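# Load a motor housing can into the press nest

## Task

Pick up a single motor housing can from the steel tray on the table and set it into the round nest beneath the press's raised ram, with its open end facing up and sitting fully down in the nest; at the end the robot must not be in contact with any can.

## Robot and tools

ROBOT. Two six-joint arms with parallel grippers, left_arm and right_arm, stand on one table. In the scene frame the origin sits at table-top height midway between the nominal bases, +x points out over the table, +z points up, and left_arm is on the +y side. Calibrated bases: left_arm at (-0.037, +0.323, 0) m, right_arm at (-0.034, -0.332, 0) m, each turned only slightly about z. All reported hand positions (metres) and quaternions (wxyz) are in this frame and may be off by a few centimetres, more at long reach. end_effector_position is the point between the finger pads, about 5 mm short of the tips; the fingers point along the gripper's +z and close along its y.

JOINT ROWS. Every command row is one flat list of 14 numbers covering both arms, even if one arm stays still: left_arm waist, shoulder, elbow, forearm roll, wrist pitch, wrist roll, opening, then the same seven for right_arm. Joint numbers are absolute target angles in radians, the same values the Joint positions line prints; they are not offsets. Waist, elbow and forearm roll run opposite to the URDF, while the listed ranges use URDF signs: waist -2.618 to 2.618, shoulder 0.000 to 3.140, elbow -2.967 to 0.000, forearm roll -1.745 to 1.745, wrist pitch -1.220 to 1.220, wrist roll -2.094 to 2.094. So a URDF range of a to b becomes -b to -a in your numbers for the three reversed joints. A target more than 0.014 rad beyond a range end (and beyond the current angle) makes the call refused; targets slightly past the real end are clipped and reported as "joint sent to its limit". Opening is on a -1 (closed) to +1 (fully open, 0.070 m pad gap) scale; a full close takes about 1.0 s. To leave a gripper alone, repeat its current command, because 0 is itself a command. To keep a resting joint still, resend its value from the Joint targets line.

TOOLS.
execute_actions(actions, cameras): actions is a list of actions; each action is a table of up to 15 rows of 14 numbers, each row lasting one 1/30 s step, and a short table repeats its final row until 15 steps are done. Per step a target can be at most 0.963 rad from the measured angle, and targets that would shift a gripper more than 70 mm get scaled back, so a far pose may need several actions. An empty list only reports state and images. cameras names which images come back (omitted, null or ["all"] gives all; [] gives none; a wrong name invalidates the call).
move(target, speed, blend, opening_speed, blocking, cameras): target is one 14-number row or a list of up to 15 such rows, all absolute joint angles as above; all joints move in step so the hand follows a curve, and there is no obstacle avoidance. speed is in rad/s for the joint with the longest way to go, 0.01 to 3, default 0.5, one number or one per target. blend in rad rounds corners at intermediate targets (default 0). opening_speed, 0.2 or more per second on the -1..+1 scale, ramps the fingers. blocking=false returns after about 0.5 s while the motion continues; a new move replaces a running one. The result adds a "move:" line: done, off_target (resting more than 0.01 rad from target, e.g. blocked by contact or weight), moving, held (a check withheld steps or the clearance check stopped it) or fault, plus limits=held if steps were withheld. Faster moves and targets set past a contact press harder.
wait(seconds): 0 to 10 s, arms keep their last commands; a running move carries on.
stop(): brakes the running move; it needs braking room.
zoom_image(camera, region): camera is cam_low, cam_left_wrist or cam_right_wrist; region [x0, y0, x1, y1] in image pixels from the top-left, at most 504 by 504, using the latest image.
read_manual(section): returns licence texts only ("licences").
finished_scene(scene): ends the current scene, given its number; irreversible.

RESULTS. Joint positions lists each arm's six joints then the pad gap in metres. Joint targets shows where joints are being driven now. Tool commands shows the gripper commands. grip_measured reads finger opening on the command scale; to hold a part, command about 0.05 below the reading at first contact (less for a gentler grip). Joint torques are total drive output including the arm's weight, noisy and offset; positive means toward a larger joint number. "joint command not followed" means the clearance check between arms altered targets. Calls that ran actions also list joint positions at some steps.

CAMERAS. cam_low is fixed, the other two ride on the wrists; all are 896x504 and calibration is given in the prompt (may be a little off).

AVOID. Knocking the can or anything off the table, dropping the can or releasing it while it still moves, fast impacts and hard presses, and any contact between the two arms (including one gripper closing on the other's fingers). Contact torque at a joint's load limit (21.8 N m for the first three joints, 7.6 N m for the wrist joints; wrist motors give only about 4 N m, held weight included) stops that arm for 10 s. Holding loads or stretched poses heats motors; a MOTOR HOT line appears at 65 °C and at 80 °C the arm goes limp. Loose objects may occasionally get nudged.

Each tool is called after "Call:" by a JSON object that holds its "name" and its "arguments".

## Session

Call:
{"name": "execute_actions", "arguments": {"actions": []}}

Scene clock: 0.00 s.
left_arm: end_effector_position=(+0.1428, +0.4763, +0.1221) grip_measured=+1.00 end_effector_quat_wxyz=(+0.316, -0.431, +0.778, +0.329) | right_arm: end_effector_position=(+0.2503, -0.3015, +0.2107) grip_measured=+1.00 end_effector_quat_wxyz=(+0.500, +0.069, +0.851, -0.143)
Joint positions: left_arm=[0.211 1.194 0.389 -1.128 1.106 -1.847 0.07] | right_arm=[-0.805 1.084 0.594 1.24 1.024 1.578 0.07]
Joint torques (N m): no reading
Motor temperatures (°C): left_arm=[26 32 29 30 34 35] | right_arm=[35 31 29 35 32 30]
Joint targets: left_arm=[0.211 1.194 0.389 -1.128 1.106 -1.847] | right_arm=[-0.805 1.084 0.594 1.240 1.024 1.578]
Tool commands: left_gripper/opening=+1.0 right_gripper/opening=+1.0

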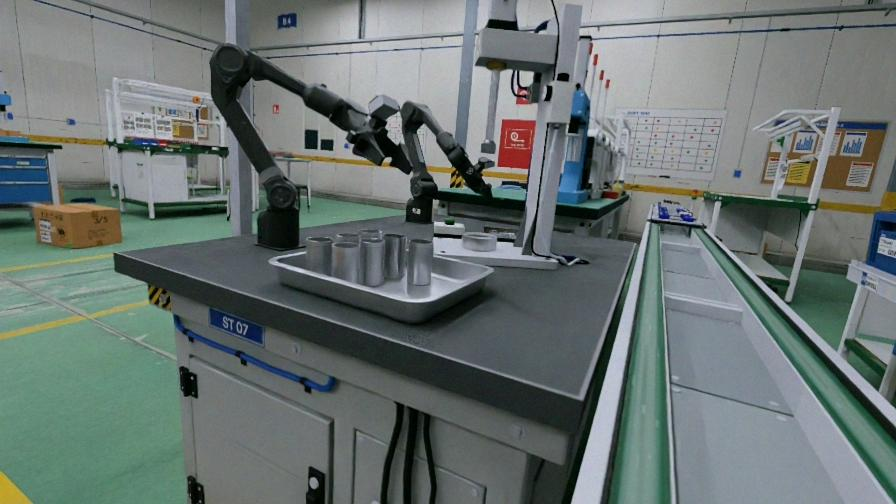

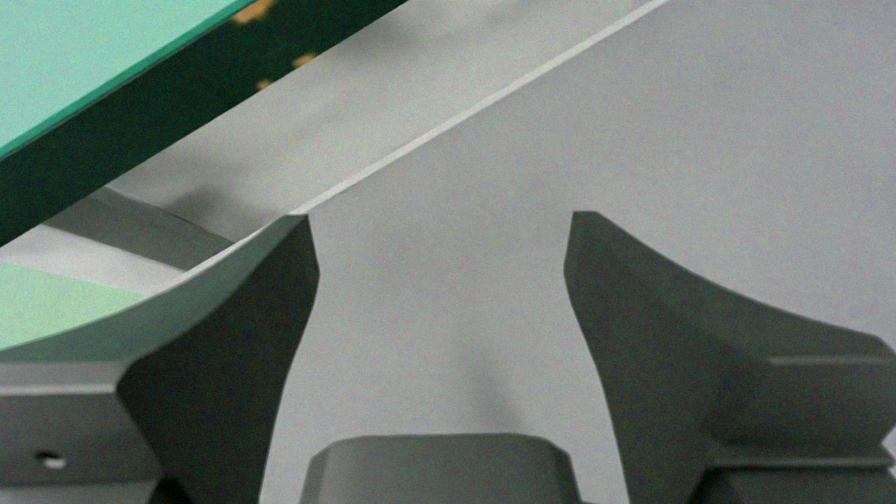

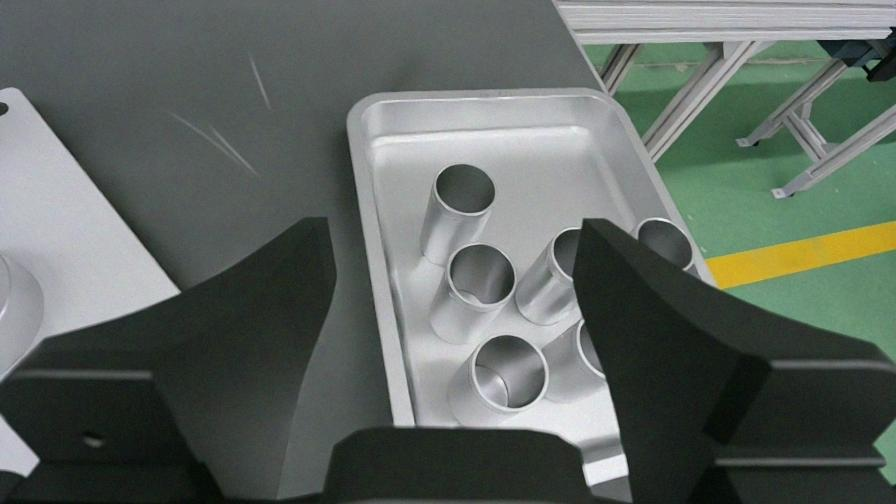

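Call:
{"name": "move", "arguments": {"target": [0.211,1.194,0.389,-1.128,1.106,-1.847,1,-0.6,1.214,1.003,0,0.9235,0,1], "speed": 1.0}}

Scene clock: 26.50 s.
left_arm: end_effector_position=(+0.1428, +0.4763, +0.1221) grip_measured=+1.00 end_effector_quat_wxyz=(+0.316, -0.431, +0.778, +0.329) | right_arm: end_effector_position=(+0.2168, -0.1679, +0.2000) grip_measured=+1.00 end_effector_quat_wxyz=(+0.248, -0.275, +0.926, +0.074)
Joint positions: left_arm=[0.211 1.194 0.389 -1.128 1.106 -1.847 0.07] | right_arm=[-0.6 1.214 1.003 -0.001 0.924 0 0.07]
Joint torques (N m): left_arm=[-1.02 -1.26 2.05 -0.91 0.56 -0.05] | right_arm=[-0.25 -1.56 4.1 0.15 -0.87 0.19]
Joint targets: left_arm=[0.211 1.194 0.389 -1.128 1.106 -1.847] | right_arm=[-0.600 1.214 1.003 0.000 0.923 0.000]
move: done
camera_calibration:
cam_right_wrist: T_world_to_cam=[[0.561693, -0.82727, -0.0111739, -0.25739], [-0.825202, -0.561158, 0.0643615, 0.0746235], [-0.0595147, -0.0269307, -0.997864, 0.333142], [0, 0, 0, 1]] pos_world=[0.225981, -0.162084, 0.324751]

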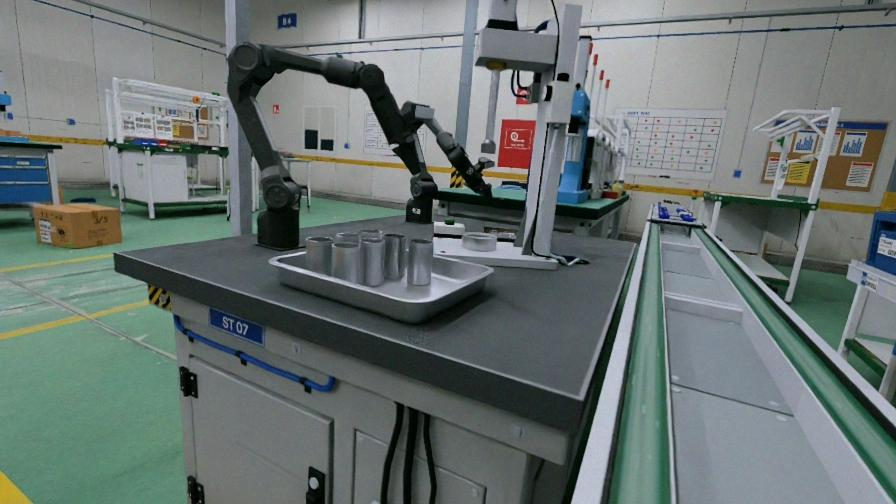

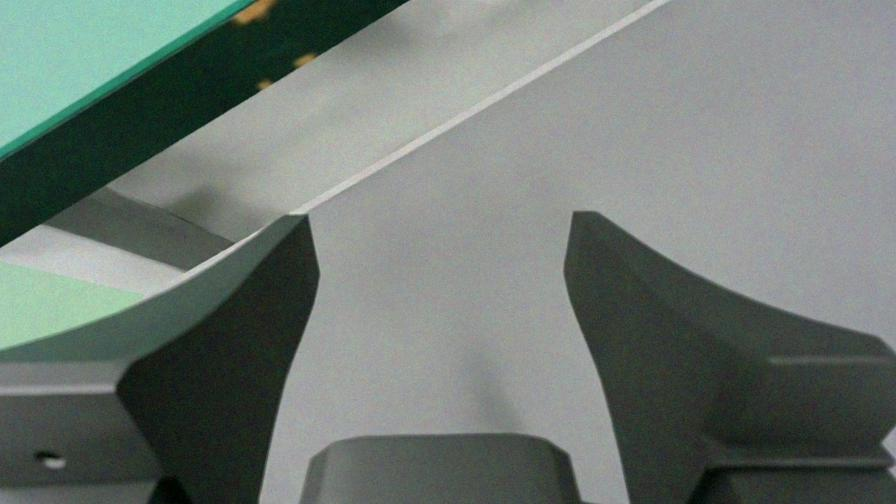

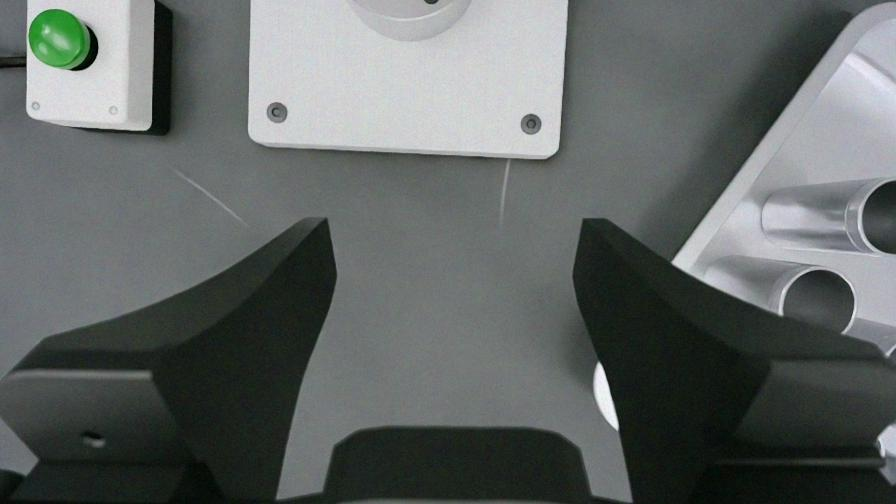

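Call:
{"name": "move", "arguments": {"target": [0.211,1.194,0.389,-1.128,1.106,-1.847,1,-0.6,1.214,1.003,0,0.5,0,1], "speed": 1.0, "cameras": ["cam_right_wrist"]}}

Call:
{"name": "zoom_image", "arguments": {"camera": "cam_right_wrist", "region": [200, 0, 600, 250]}}

Scene clock: 29.13 s.
left_arm: end_effector_position=(+0.1428, +0.4763, +0.1221) grip_measured=+1.00 end_effector_quat_wxyz=(+0.316, -0.431, +0.778, +0.329) | right_arm: end_effector_position=(+0.2748, -0.1301, +0.2627) grip_measured=+1.00 end_effector_quat_wxyz=(+0.437, -0.253, +0.853, +0.130)
Joint positions: left_arm=[0.211 1.194 0.389 -1.128 1.106 -1.847 0.07] | right_arm=[-0.6 1.214 1.003 -0.001 0.5 0 0.07]
Joint torques (N m): left_arm=[-0.99 -1.3 2.04 -0.85 0.53 -0.01] | right_arm=[-0.88 -1.9 3.9 0.12 -1.01 0.1]
Joint targets: left_arm=[0.211 1.194 0.389 -1.128 1.106 -1.847] | right_arm=[-0.600 1.214 1.003 0.000 0.500 0.000]
move: done
camera_calibration:
cam_right_wrist: T_world_to_cam=[[0.563976, -0.825787, -0.00264882, -0.260717], [-0.77352, -0.527151, -0.351823, 0.239211], [0.289134, 0.200468, -0.936063, 0.317639], [0, 0, 0, 1]] pos_world=[0.240232, -0.152872, 0.380799]
Images, in order (width x height): cam_right_wrist 896x504.

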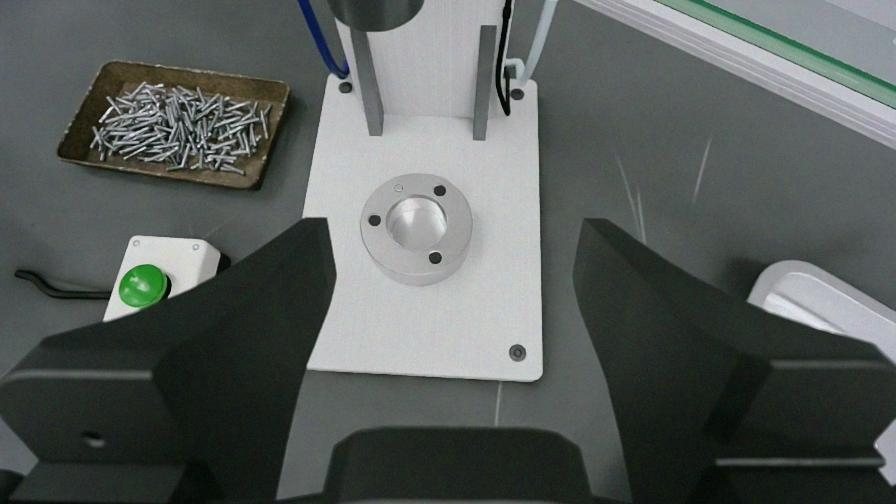

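Scaled by 1.260 from the camera's 896x504 image, which has a finer 1280x720 frame.

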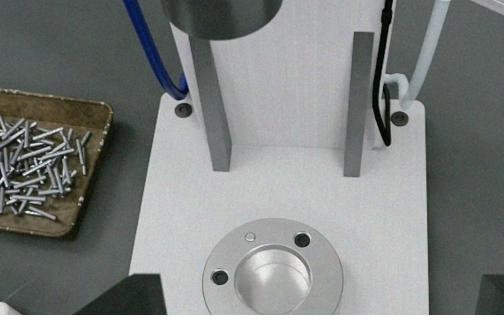

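Call:
{"name": "zoom_image", "arguments": {"camera": "cam_right_wrist", "region": [340, 160, 500, 300]}}

Call:
{"name": "zoom_image", "arguments": {"camera": "cam_low", "region": [400, 130, 580, 280]}}

Call:
{"name": "zoom_image", "arguments": {"camera": "cam_low", "region": [260, 210, 460, 330]}}

Scaled by 3.150 from the camera's 896x504 image, which has a finer 1280x720 frame.

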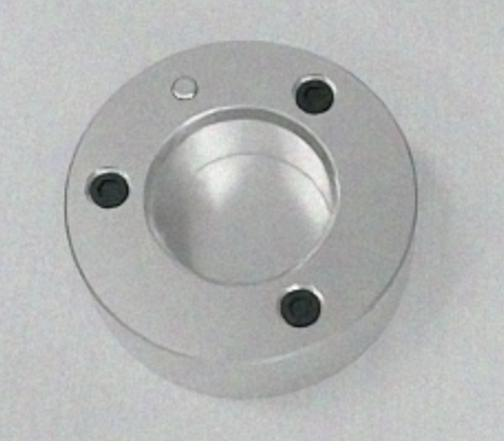

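This scene's latest camera images include none from cam_low. They are from: cam_right_wrist. cam_low's image comes with the result of a call that names it in "cameras".

This scene's latest camera images include none from cam_low. They are from: cam_right_wrist. cam_low's image comes with the result of a call that names it in "cameras".

Call:
{"name": "move", "arguments": {"target": [0.211,1.194,0.389,-1.128,1.106,-1.847,1,0.4475,0.91,0.628,0,0.503,0,1], "speed": 1.0}}

Call:
{"name": "zoom_image", "arguments": {"camera": "cam_low", "region": [260, 130, 580, 330]}}

Scene clock: 87.47 s.
left_arm: end_effector_position=(+0.1428, +0.4763, +0.1221) grip_measured=+1.00 end_effector_quat_wxyz=(+0.316, -0.431, +0.778, +0.329) | right_arm: end_effector_position=(+0.2129, -0.4574, +0.1999) grip_measured=+1.00 end_effector_quat_wxyz=(+0.411, +0.211, +0.881, -0.098)
Joint positions: left_arm=[0.211 1.194 0.389 -1.128 1.106 -1.847 0.07] | right_arm=[0.448 0.91 0.627 -0.001 0.502 0 0.07]
Joint torques (N m): left_arm=[-0.9 -1.36 2.08 -0.7 0.46 0.07] | right_arm=[-1.11 -0.41 4.44 0.02 -1.09 0.13]
Joint targets: left_arm=[0.211 1.194 0.389 -1.128 1.106 -1.847] | right_arm=[0.448 0.910 0.628 0.000 0.503 0.000]
move: done
camera_calibration:
cam_right_wrist: T_world_to_cam=[[-0.434213, -0.900801, -0.00421872, -0.317635], [-0.8641, 0.417836, -0.280615, 0.434008], [0.254541, -0.118201, -0.959811, 0.208723], [0, 0, 0, 1]] pos_world=[0.183977, -0.442799, 0.320783]

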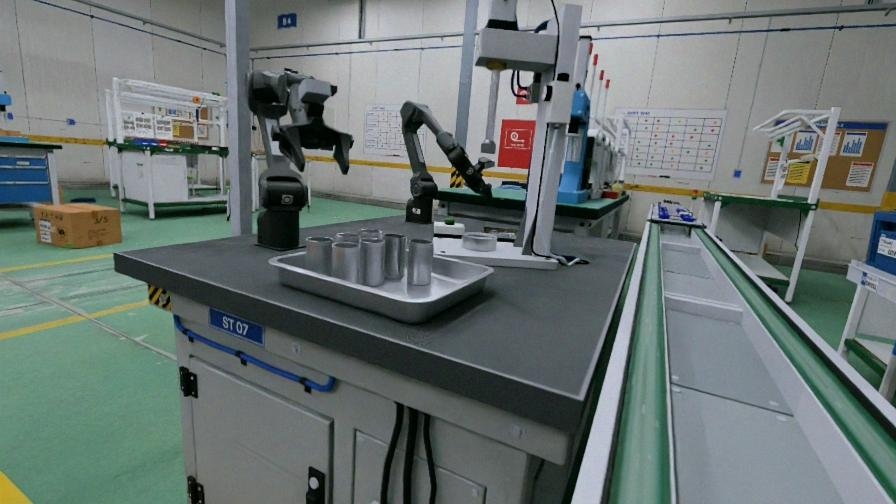

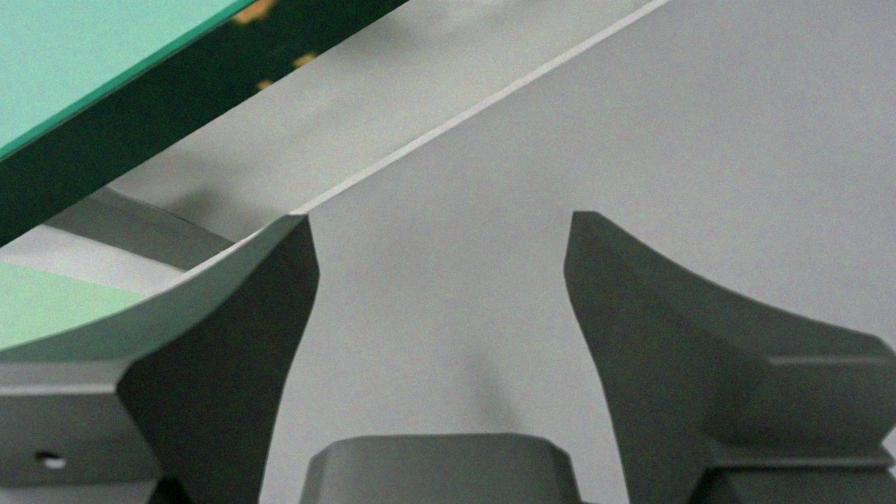

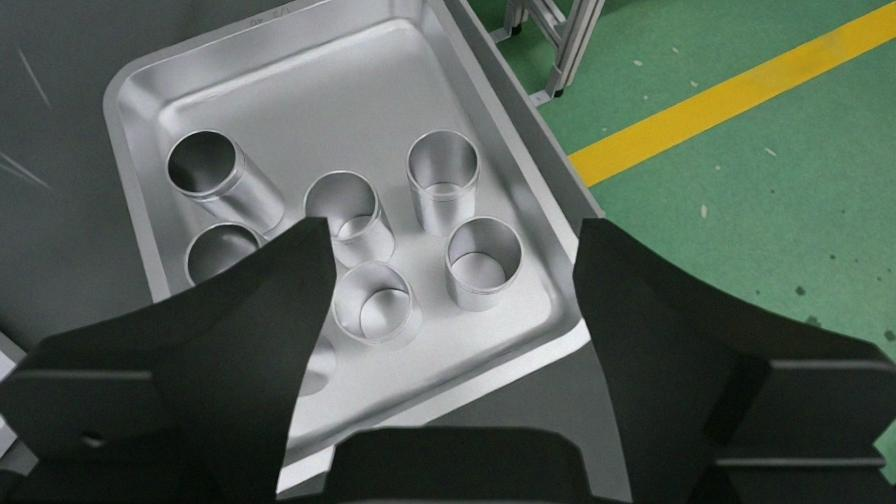

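Scaled by 1.575 from the camera's 896x504 image, which has a finer 1280x720 frame.

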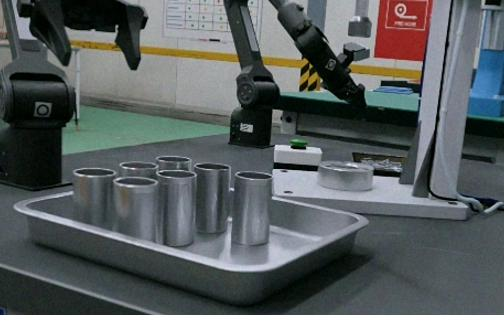

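Call:
{"name": "move", "arguments": {"target": [0.211,1.194,0.389,-1.128,1.106,-1.847,1,1.1059,1.2523,0.4896,1.635,-0.9114,1.0338,0.6], "speed": 1.2}}

Scene clock: 103.07 s.
left_arm: end_effector_position=(+0.1428, +0.4763, +0.1221) grip_measured=+1.00 end_effector_quat_wxyz=(+0.316, -0.431, +0.778, +0.329) | right_arm: end_effector_position=(+0.2337, -0.4888, +0.1699) grip_measured=+0.60 end_effector_quat_wxyz=(+0.537, +0.031, +0.843, -0.019)
Joint positions: left_arm=[0.211 1.194 0.389 -1.128 1.106 -1.847 0.07] | right_arm=[1.106 1.252 0.489 1.635 -0.912 1.034 0.056]
Joint torques (N m): left_arm=[-0.85 -1.41 2.11 -0.58 0.47 0.13] | right_arm=[-0.72 -1.51 2.94 -0.75 -0.52 0.08]
Joint targets: left_arm=[0.211 1.194 0.389 -1.128 1.106 -1.847] | right_arm=[1.106 1.252 0.490 1.635 -0.911 1.034]
move: done
camera_calibration:
cam_right_wrist: T_world_to_cam=[[-0.051033, -0.998696, 0.00102532, -0.475307], [-0.85339, 0.0430746, -0.51949, 0.311523], [0.518768, -0.0273861, -0.854476, 0.135714], [0, 0, 0, 1]] pos_world=[0.17119, -0.484389, 0.278285]

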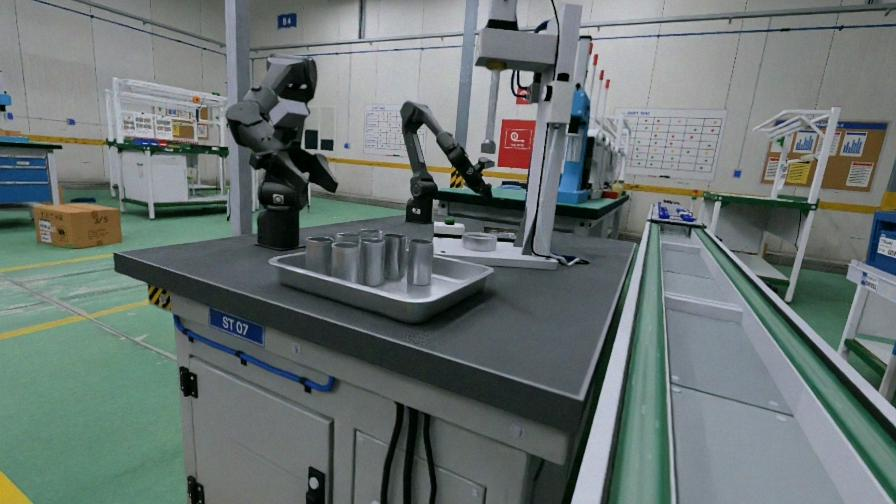

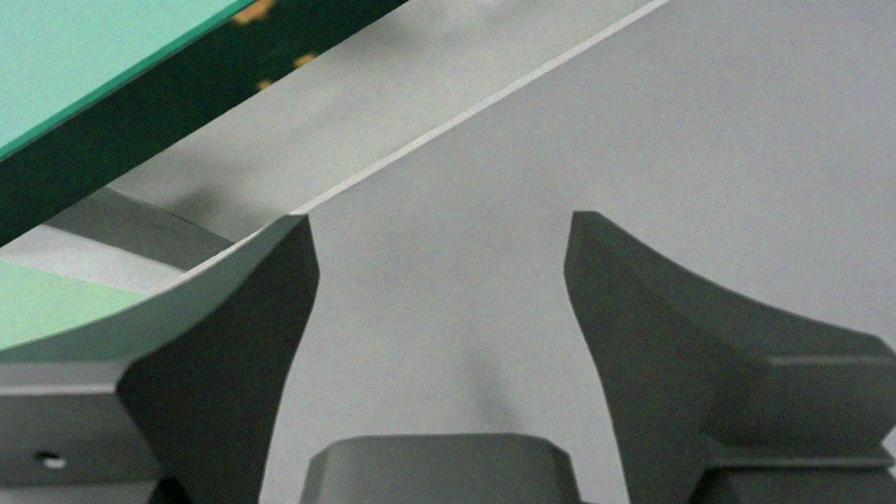

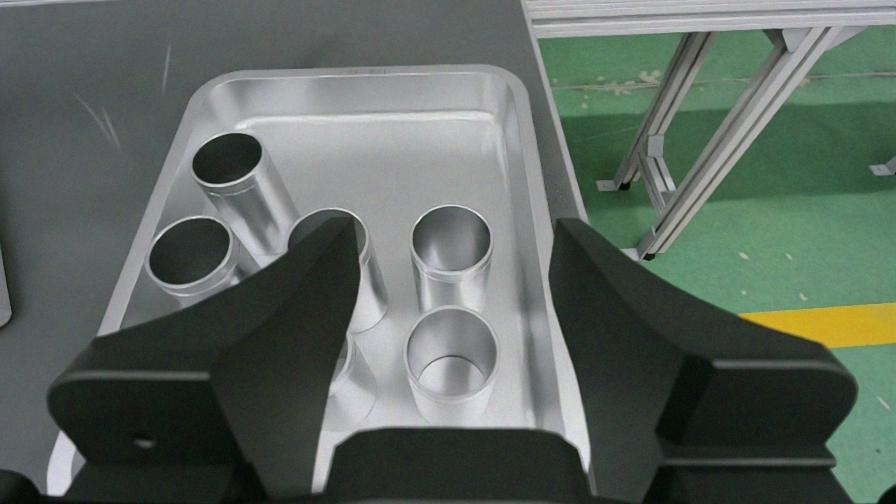

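Call:
{"name": "move", "arguments": {"target": [[0.211,1.194,0.389,-1.128,1.106,-1.847,1,1.1059,1.4268,0.3702,1.4087,-0.9261,0.6637,0.45],[0.211,1.194,0.389,-1.128,1.106,-1.847,1,1.1059,1.6808,0.2937,1.1887,-1.0161,0.2776,0.45]], "speed": 0.4, "blend": 0.03}}

Call:
{"name": "zoom_image", "arguments": {"camera": "cam_low", "region": [240, 180, 500, 330]}}

Scene clock: 110.23 s.
left_arm: end_effector_position=(+0.1428, +0.4763, +0.1221) grip_measured=+1.00 end_effector_quat_wxyz=(+0.316, -0.431, +0.778, +0.329) | right_arm: end_effector_position=(+0.2336, -0.4889, +0.0695) grip_measured=+0.45 end_effector_quat_wxyz=(+0.537, +0.031, +0.843, -0.019)
Joint positions: left_arm=[0.211 1.194 0.389 -1.128 1.106 -1.847 0.07] | right_arm=[1.106 1.682 0.293 1.188 -1.016 0.277 0.051]
Joint torques (N m): left_arm=[-0.77 -1.48 2.14 -0.5 0.49 0.11] | right_arm=[-0.89 -3.19 1.1 -0.07 -1.4 0.2]
Joint targets: left_arm=[0.211 1.194 0.389 -1.128 1.106 -1.847] | right_arm=[1.106 1.681 0.294 1.189 -1.016 0.278]
move: done
camera_calibration:
cam_right_wrist: T_world_to_cam=[[-0.0516526, -0.998665, 0.000943464, -0.475168], [-0.853934, 0.043677, -0.518545, 0.259641], [0.517811, -0.0275898, -0.85505, 0.0501742], [0, 0, 0, 1]] pos_world=[0.171192, -0.484489, 0.177985]

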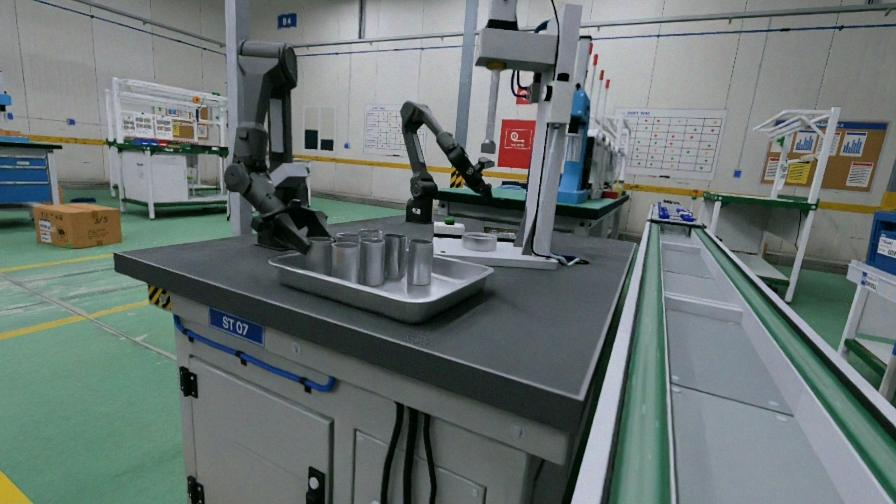

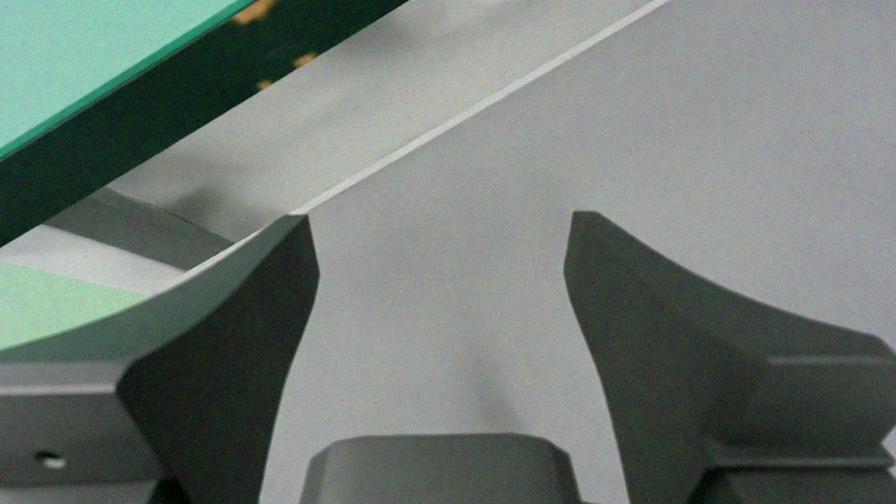

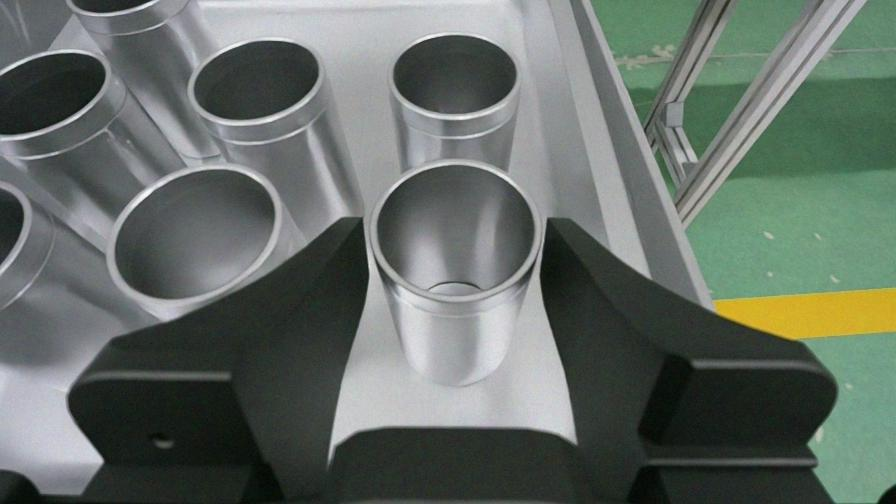

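Scaled by 1.938 from the camera's 896x504 image, which has a finer 1280x720 frame.

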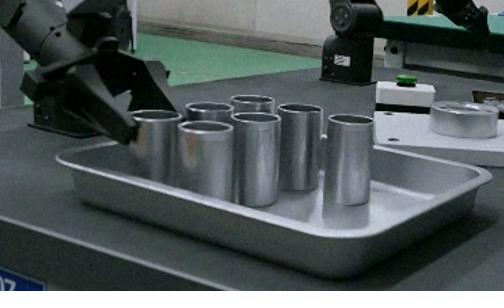

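Call:
{"name": "move", "arguments": {"target": [0.211,1.194,0.389,-1.128,1.106,-1.847,1,1.1059,1.6808,0.2937,1.1887,-1.0161,0.2776,0.05], "opening_speed": 0.4, "cameras": ["cam_right_wrist"]}}

Scene clock: 113.67 s.
left_arm: end_effector_position=(+0.1428, +0.4763, +0.1221) grip_measured=+1.00 end_effector_quat_wxyz=(+0.316, -0.431, +0.778, +0.329) | right_arm: end_effector_position=(+0.2336, -0.4889, +0.0698) grip_measured=+0.29 end_effector_quat_wxyz=(+0.537, +0.031, +0.843, -0.020)
Joint positions: left_arm=[0.211 1.194 0.389 -1.128 1.106 -1.847 0.07] | right_arm=[1.106 1.681 0.293 1.188 -1.016 0.277 0.045]
Joint torques (N m): left_arm=[-0.72 -1.51 2.16 -0.51 0.51 0.1] | right_arm=[-0.83 -3.13 1.82 -0.12 -1.15 0.21]
Joint targets: left_arm=[0.211 1.194 0.389 -1.128 1.106 -1.847] | right_arm=[1.106 1.681 0.294 1.189 -1.016 0.278]
move: done
camera_calibration:
cam_right_wrist: T_world_to_cam=[[-0.0516724, -0.998663, 0.00172996, -0.475302], [-0.853752, 0.0432756, -0.518879, 0.259578], [0.51811, -0.0282887, -0.854846, 0.0499197], [0, 0, 0, 1]] pos_world=[0.171191, -0.484487, 0.178186]
Images, in order (width x height): cam_right_wrist 896x504.

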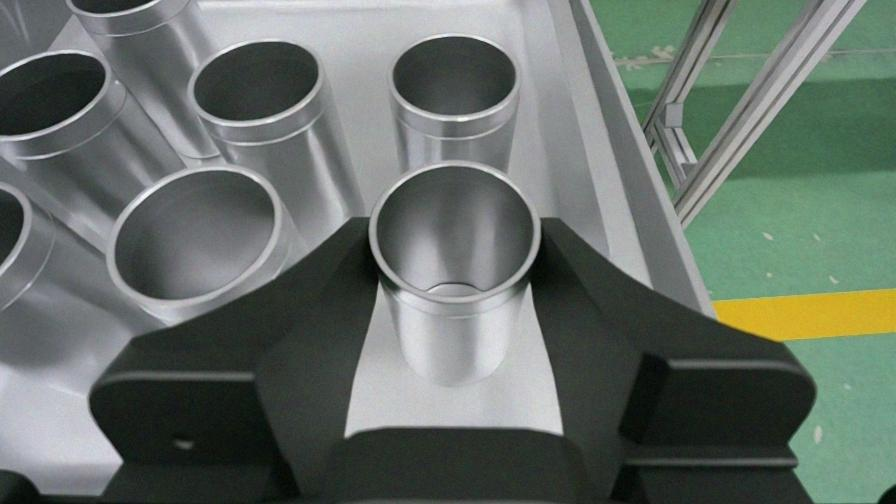

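Call:
{"name": "move", "arguments": {"target": [[0.211,1.194,0.389,-1.128,1.106,-1.847,1,1.1059,1.4268,0.3702,1.4087,-0.9261,0.6637,0.2],[0.211,1.194,0.389,-1.128,1.106,-1.847,1,1.1059,1.2523,0.4896,1.635,-0.9114,1.0338,0.2]], "speed": 0.4, "blend": 0.03}}

Call:
{"name": "zoom_image", "arguments": {"camera": "cam_right_wrist", "region": [300, 130, 620, 430]}}

Call:
{"name": "zoom_image", "arguments": {"camera": "cam_low", "region": [240, 130, 500, 330]}}

Scene clock: 126.00 s.
left_arm: end_effector_position=(+0.1428, +0.4763, +0.1221) grip_measured=+1.00 end_effector_quat_wxyz=(+0.316, -0.431, +0.778, +0.329) | right_arm: end_effector_position=(+0.2337, -0.4890, +0.1703) grip_measured=+0.29 end_effector_quat_wxyz=(+0.537, +0.030, +0.843, -0.020)
Joint positions: left_arm=[0.211 1.194 0.389 -1.128 1.106 -1.847 0.07] | right_arm=[1.106 1.251 0.491 1.636 -0.911 1.034 0.045]
Joint torques (N m): left_arm=[-0.63 -1.58 2.19 -0.54 0.53 0.06] | right_arm=[-0.75 -1.36 3.58 -1 -0.7 0.1]
Joint targets: left_arm=[0.211 1.194 0.389 -1.128 1.106 -1.847] | right_arm=[1.106 1.252 0.490 1.635 -0.911 1.034]
move: done
camera_calibration:
cam_right_wrist: T_world_to_cam=[[-0.0509057, -0.998698, 0.003325, -0.47596], [-0.853431, 0.0417714, -0.51953, 0.311203], [0.518714, -0.0292847, -0.854446, 0.135086], [0, 0, 0, 1]] pos_world=[0.17129, -0.484384, 0.278686]

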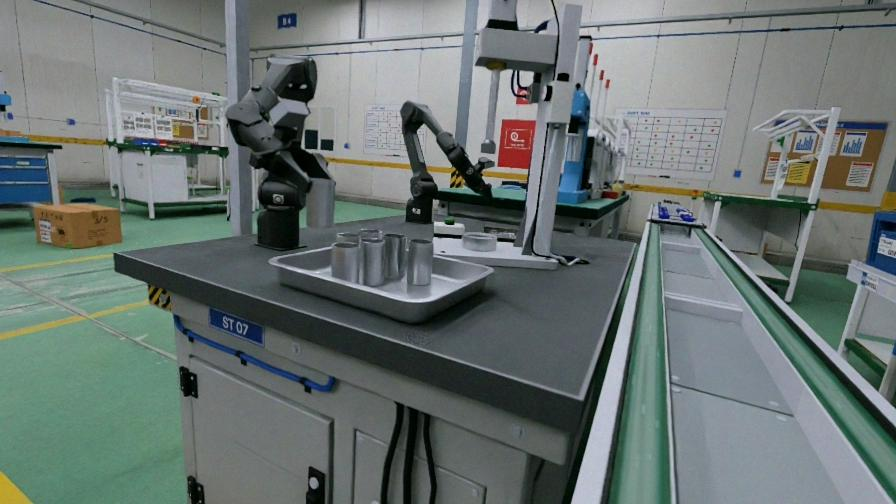

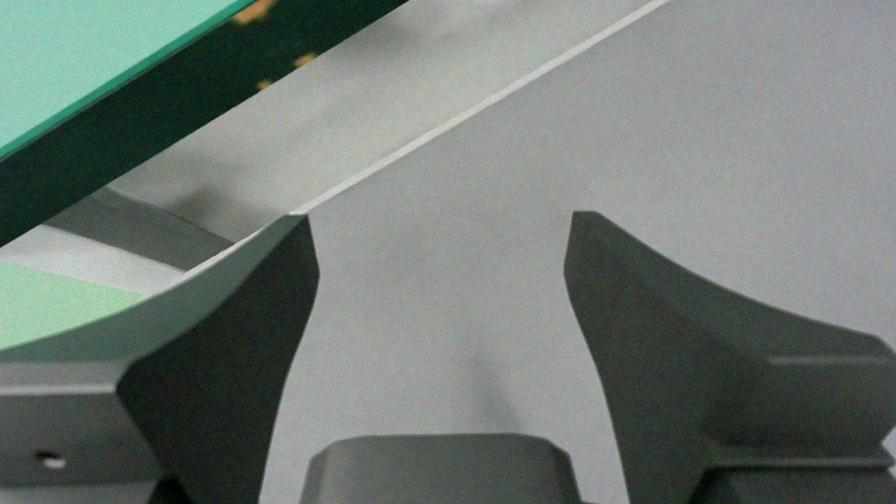

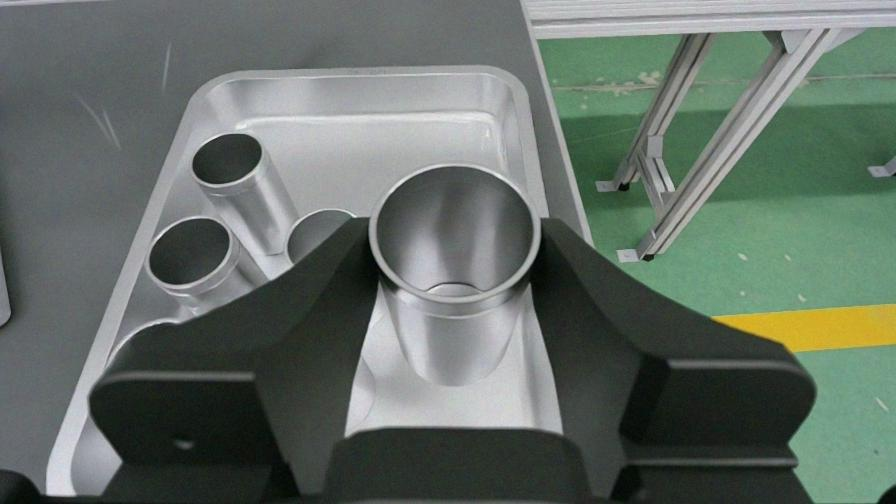

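Scaled by 1.575 from the camera's 896x504 image, which has a finer 1280x720 frame.

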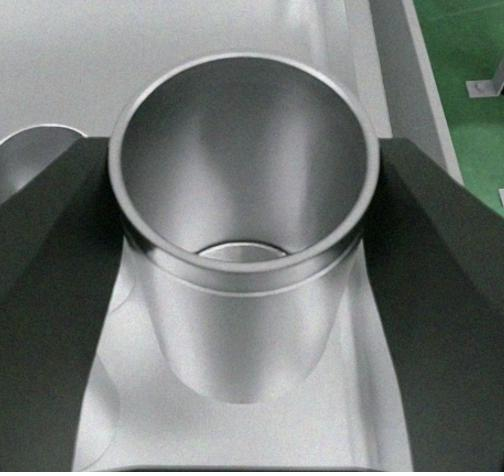

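Scaled by 1.938 from the camera's 896x504 image, which has a finer 1280x720 frame.

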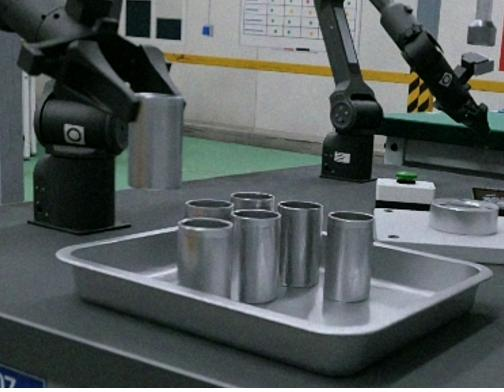

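Call:
{"name": "move", "arguments": {"target": [[0.211,1.194,0.389,-1.128,1.106,-1.847,1,0.6,0.6475,0.5511,0,0.4271,0,0.2],[0.211,1.194,0.389,-1.128,1.106,-1.847,1,-0.663,1.0798,0.4682,0,-0.0881,0,0.2]], "speed": 0.8, "blend": 0.15}}

Call:
{"name": "zoom_image", "arguments": {"camera": "cam_right_wrist", "region": [300, 0, 620, 250]}}

Call:
{"name": "zoom_image", "arguments": {"camera": "cam_low", "region": [340, 20, 600, 300]}}

Scene clock: 138.10 s.
left_arm: end_effector_position=(+0.1428, +0.4763, +0.1221) grip_measured=+1.00 end_effector_quat_wxyz=(+0.316, -0.431, +0.778, +0.329) | right_arm: end_effector_position=(+0.2300, -0.1342, +0.1898) grip_measured=+0.29 end_effector_quat_wxyz=(+0.510, -0.266, +0.800, +0.170)
Joint positions: left_arm=[0.211 1.194 0.389 -1.128 1.106 -1.847 0.07] | right_arm=[-0.664 1.08 0.468 0.001 -0.088 0.001 0.045]
Joint torques (N m): left_arm=[-0.55 -1.66 2.22 -0.57 0.55 0.02] | right_arm=[-0.18 -1.85 4.06 -0.08 -1.57 0.09]
Joint targets: left_arm=[0.211 1.194 0.389 -1.128 1.106 -1.847] | right_arm=[-0.663 1.080 0.468 0.000 -0.088 0.000]
move: done
camera_calibration:
cam_right_wrist: T_world_to_cam=[[0.615769, -0.787924, 0.00189959, -0.246638], [-0.672919, -0.527142, -0.518942, 0.185306], [0.409889, 0.31827, -0.854807, 0.235789], [0, 0, 0, 1]] pos_world=[0.179921, -0.171695, 0.298186]

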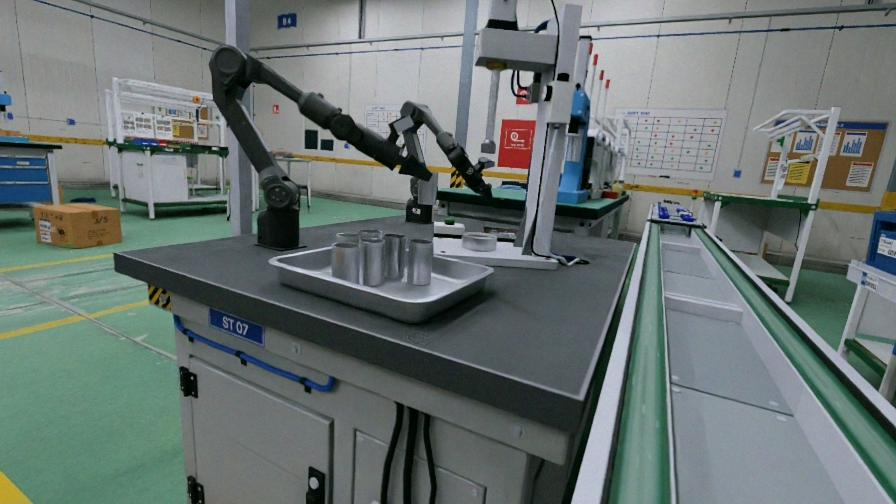

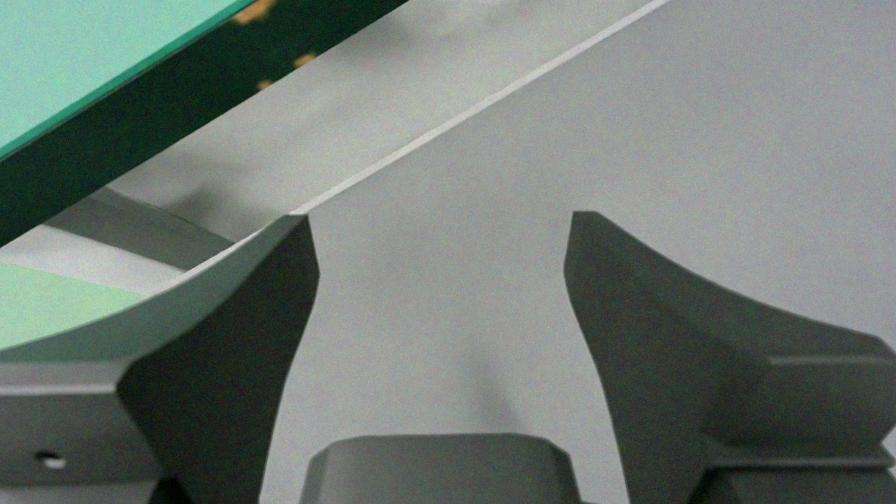

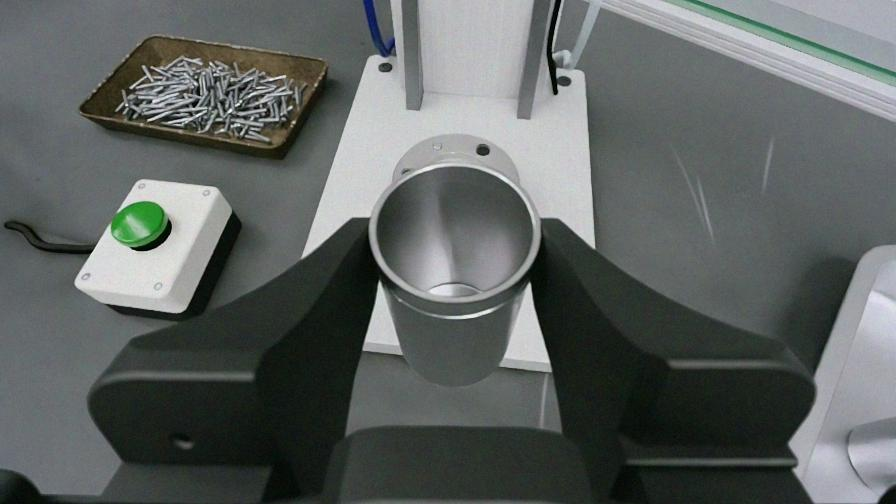

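Scaled by 1.575 from the camera's 896x504 image, which has a finer 1280x720 frame.

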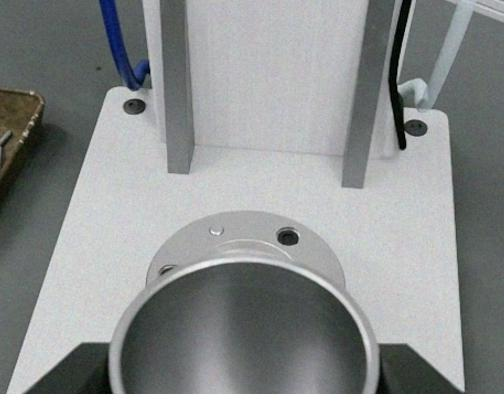

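Scaled by 1.800 from the camera's 896x504 image, which has a finer 1280x720 frame.

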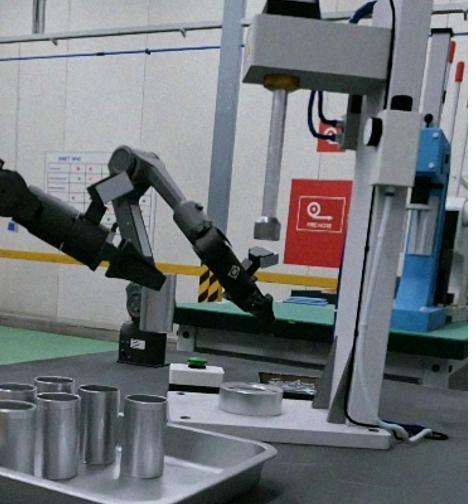

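Call:
{"name": "move", "arguments": {"target": [0.211,1.194,0.389,-1.128,1.106,-1.847,1,-0.6618,1.7401,0.8444,0,-0.3722,0,0.2], "speed": 0.5}}

Call:
{"name": "zoom_image", "arguments": {"camera": "cam_right_wrist", "region": [300, 130, 620, 450]}}

Call:
{"name": "zoom_image", "arguments": {"camera": "cam_low", "region": [420, 130, 560, 280]}}

Scene clock: 148.70 s.
left_arm: end_effector_position=(+0.1428, +0.4763, +0.1221) grip_measured=+1.00 end_effector_quat_wxyz=(+0.316, -0.431, +0.778, +0.329) | right_arm: end_effector_position=(+0.3473, -0.0474, +0.1350) grip_measured=+0.29 end_effector_quat_wxyz=(+0.510, -0.265, +0.800, +0.169)
Joint positions: left_arm=[0.211 1.194 0.389 -1.128 1.106 -1.847 0.07] | right_arm=[-0.662 1.741 0.845 0.001 -0.372 0.001 0.045]
Joint torques (N m): left_arm=[-0.49 -1.7 2.24 -0.59 0.56 0] | right_arm=[-0.14 -5.62 3.61 0.05 -1.54 0.14]
Joint targets: left_arm=[0.211 1.194 0.389 -1.128 1.106 -1.847] | right_arm=[-0.662 1.740 0.844 0.000 -0.372 0.000]
move: done
camera_calibration:
cam_right_wrist: T_world_to_cam=[[0.614459, -0.788946, 0.00180015, -0.249984], [-0.673507, -0.525737, -0.519605, 0.281891], [0.410887, 0.318063, -0.854405, 0.112784], [0, 0, 0, 1]] pos_world=[0.297119, -0.0848959, 0.243285]

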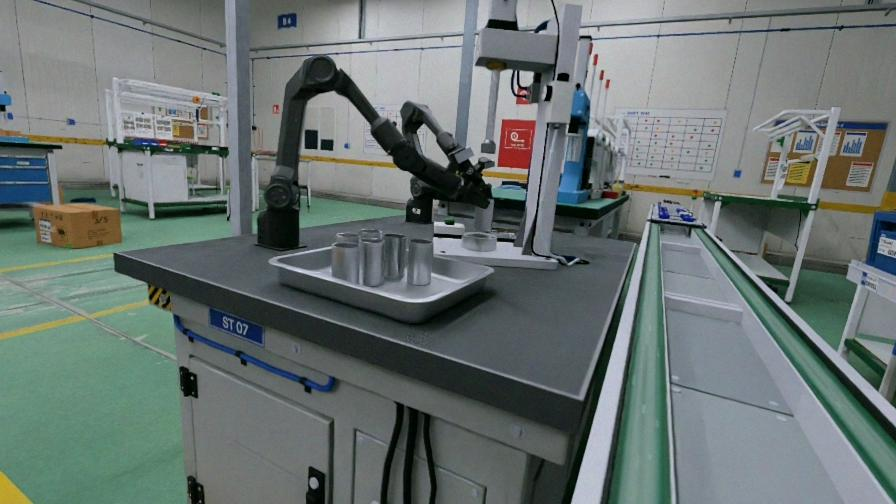

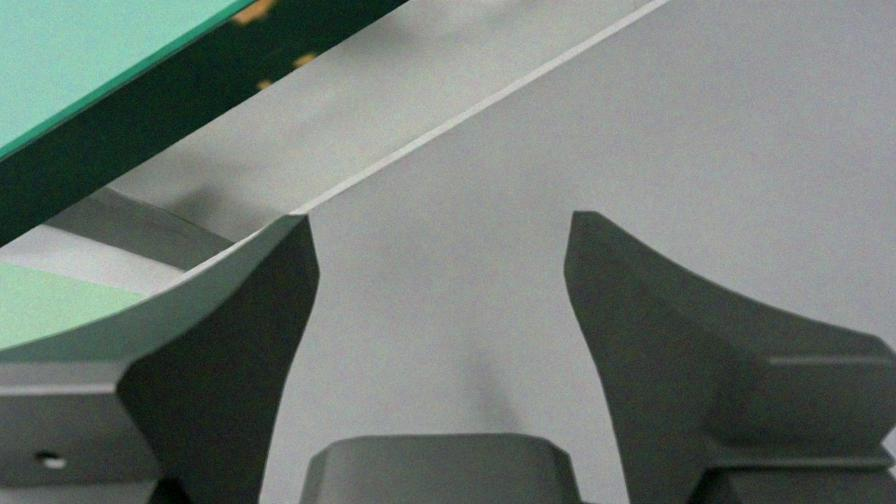

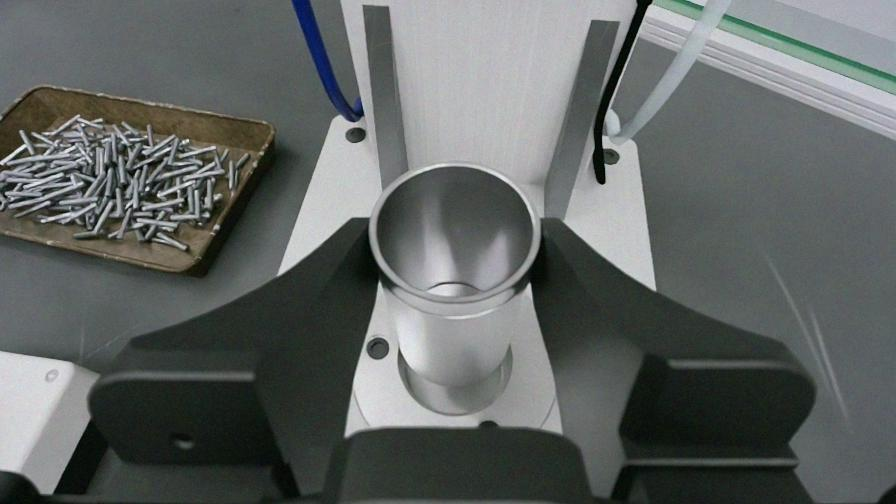

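Scaled by 1.575 from the camera's 896x504 image, which has a finer 1280x720 frame.

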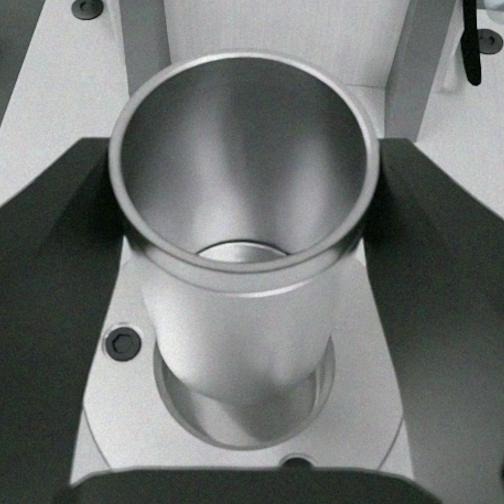

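Scaled by 3.360 from the camera's 896x504 image, which has a finer 1280x720 frame.

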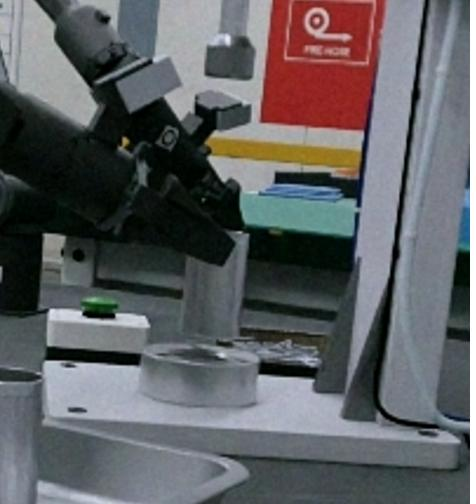

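Call:
{"name": "zoom_image", "arguments": {"camera": "cam_low", "region": [455, 195, 505, 260]}}

Scaled by 7.754 from the camera's 896x504 image, which has a finer 1280x720 frame.

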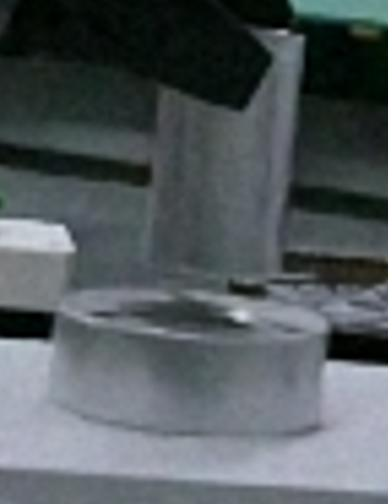

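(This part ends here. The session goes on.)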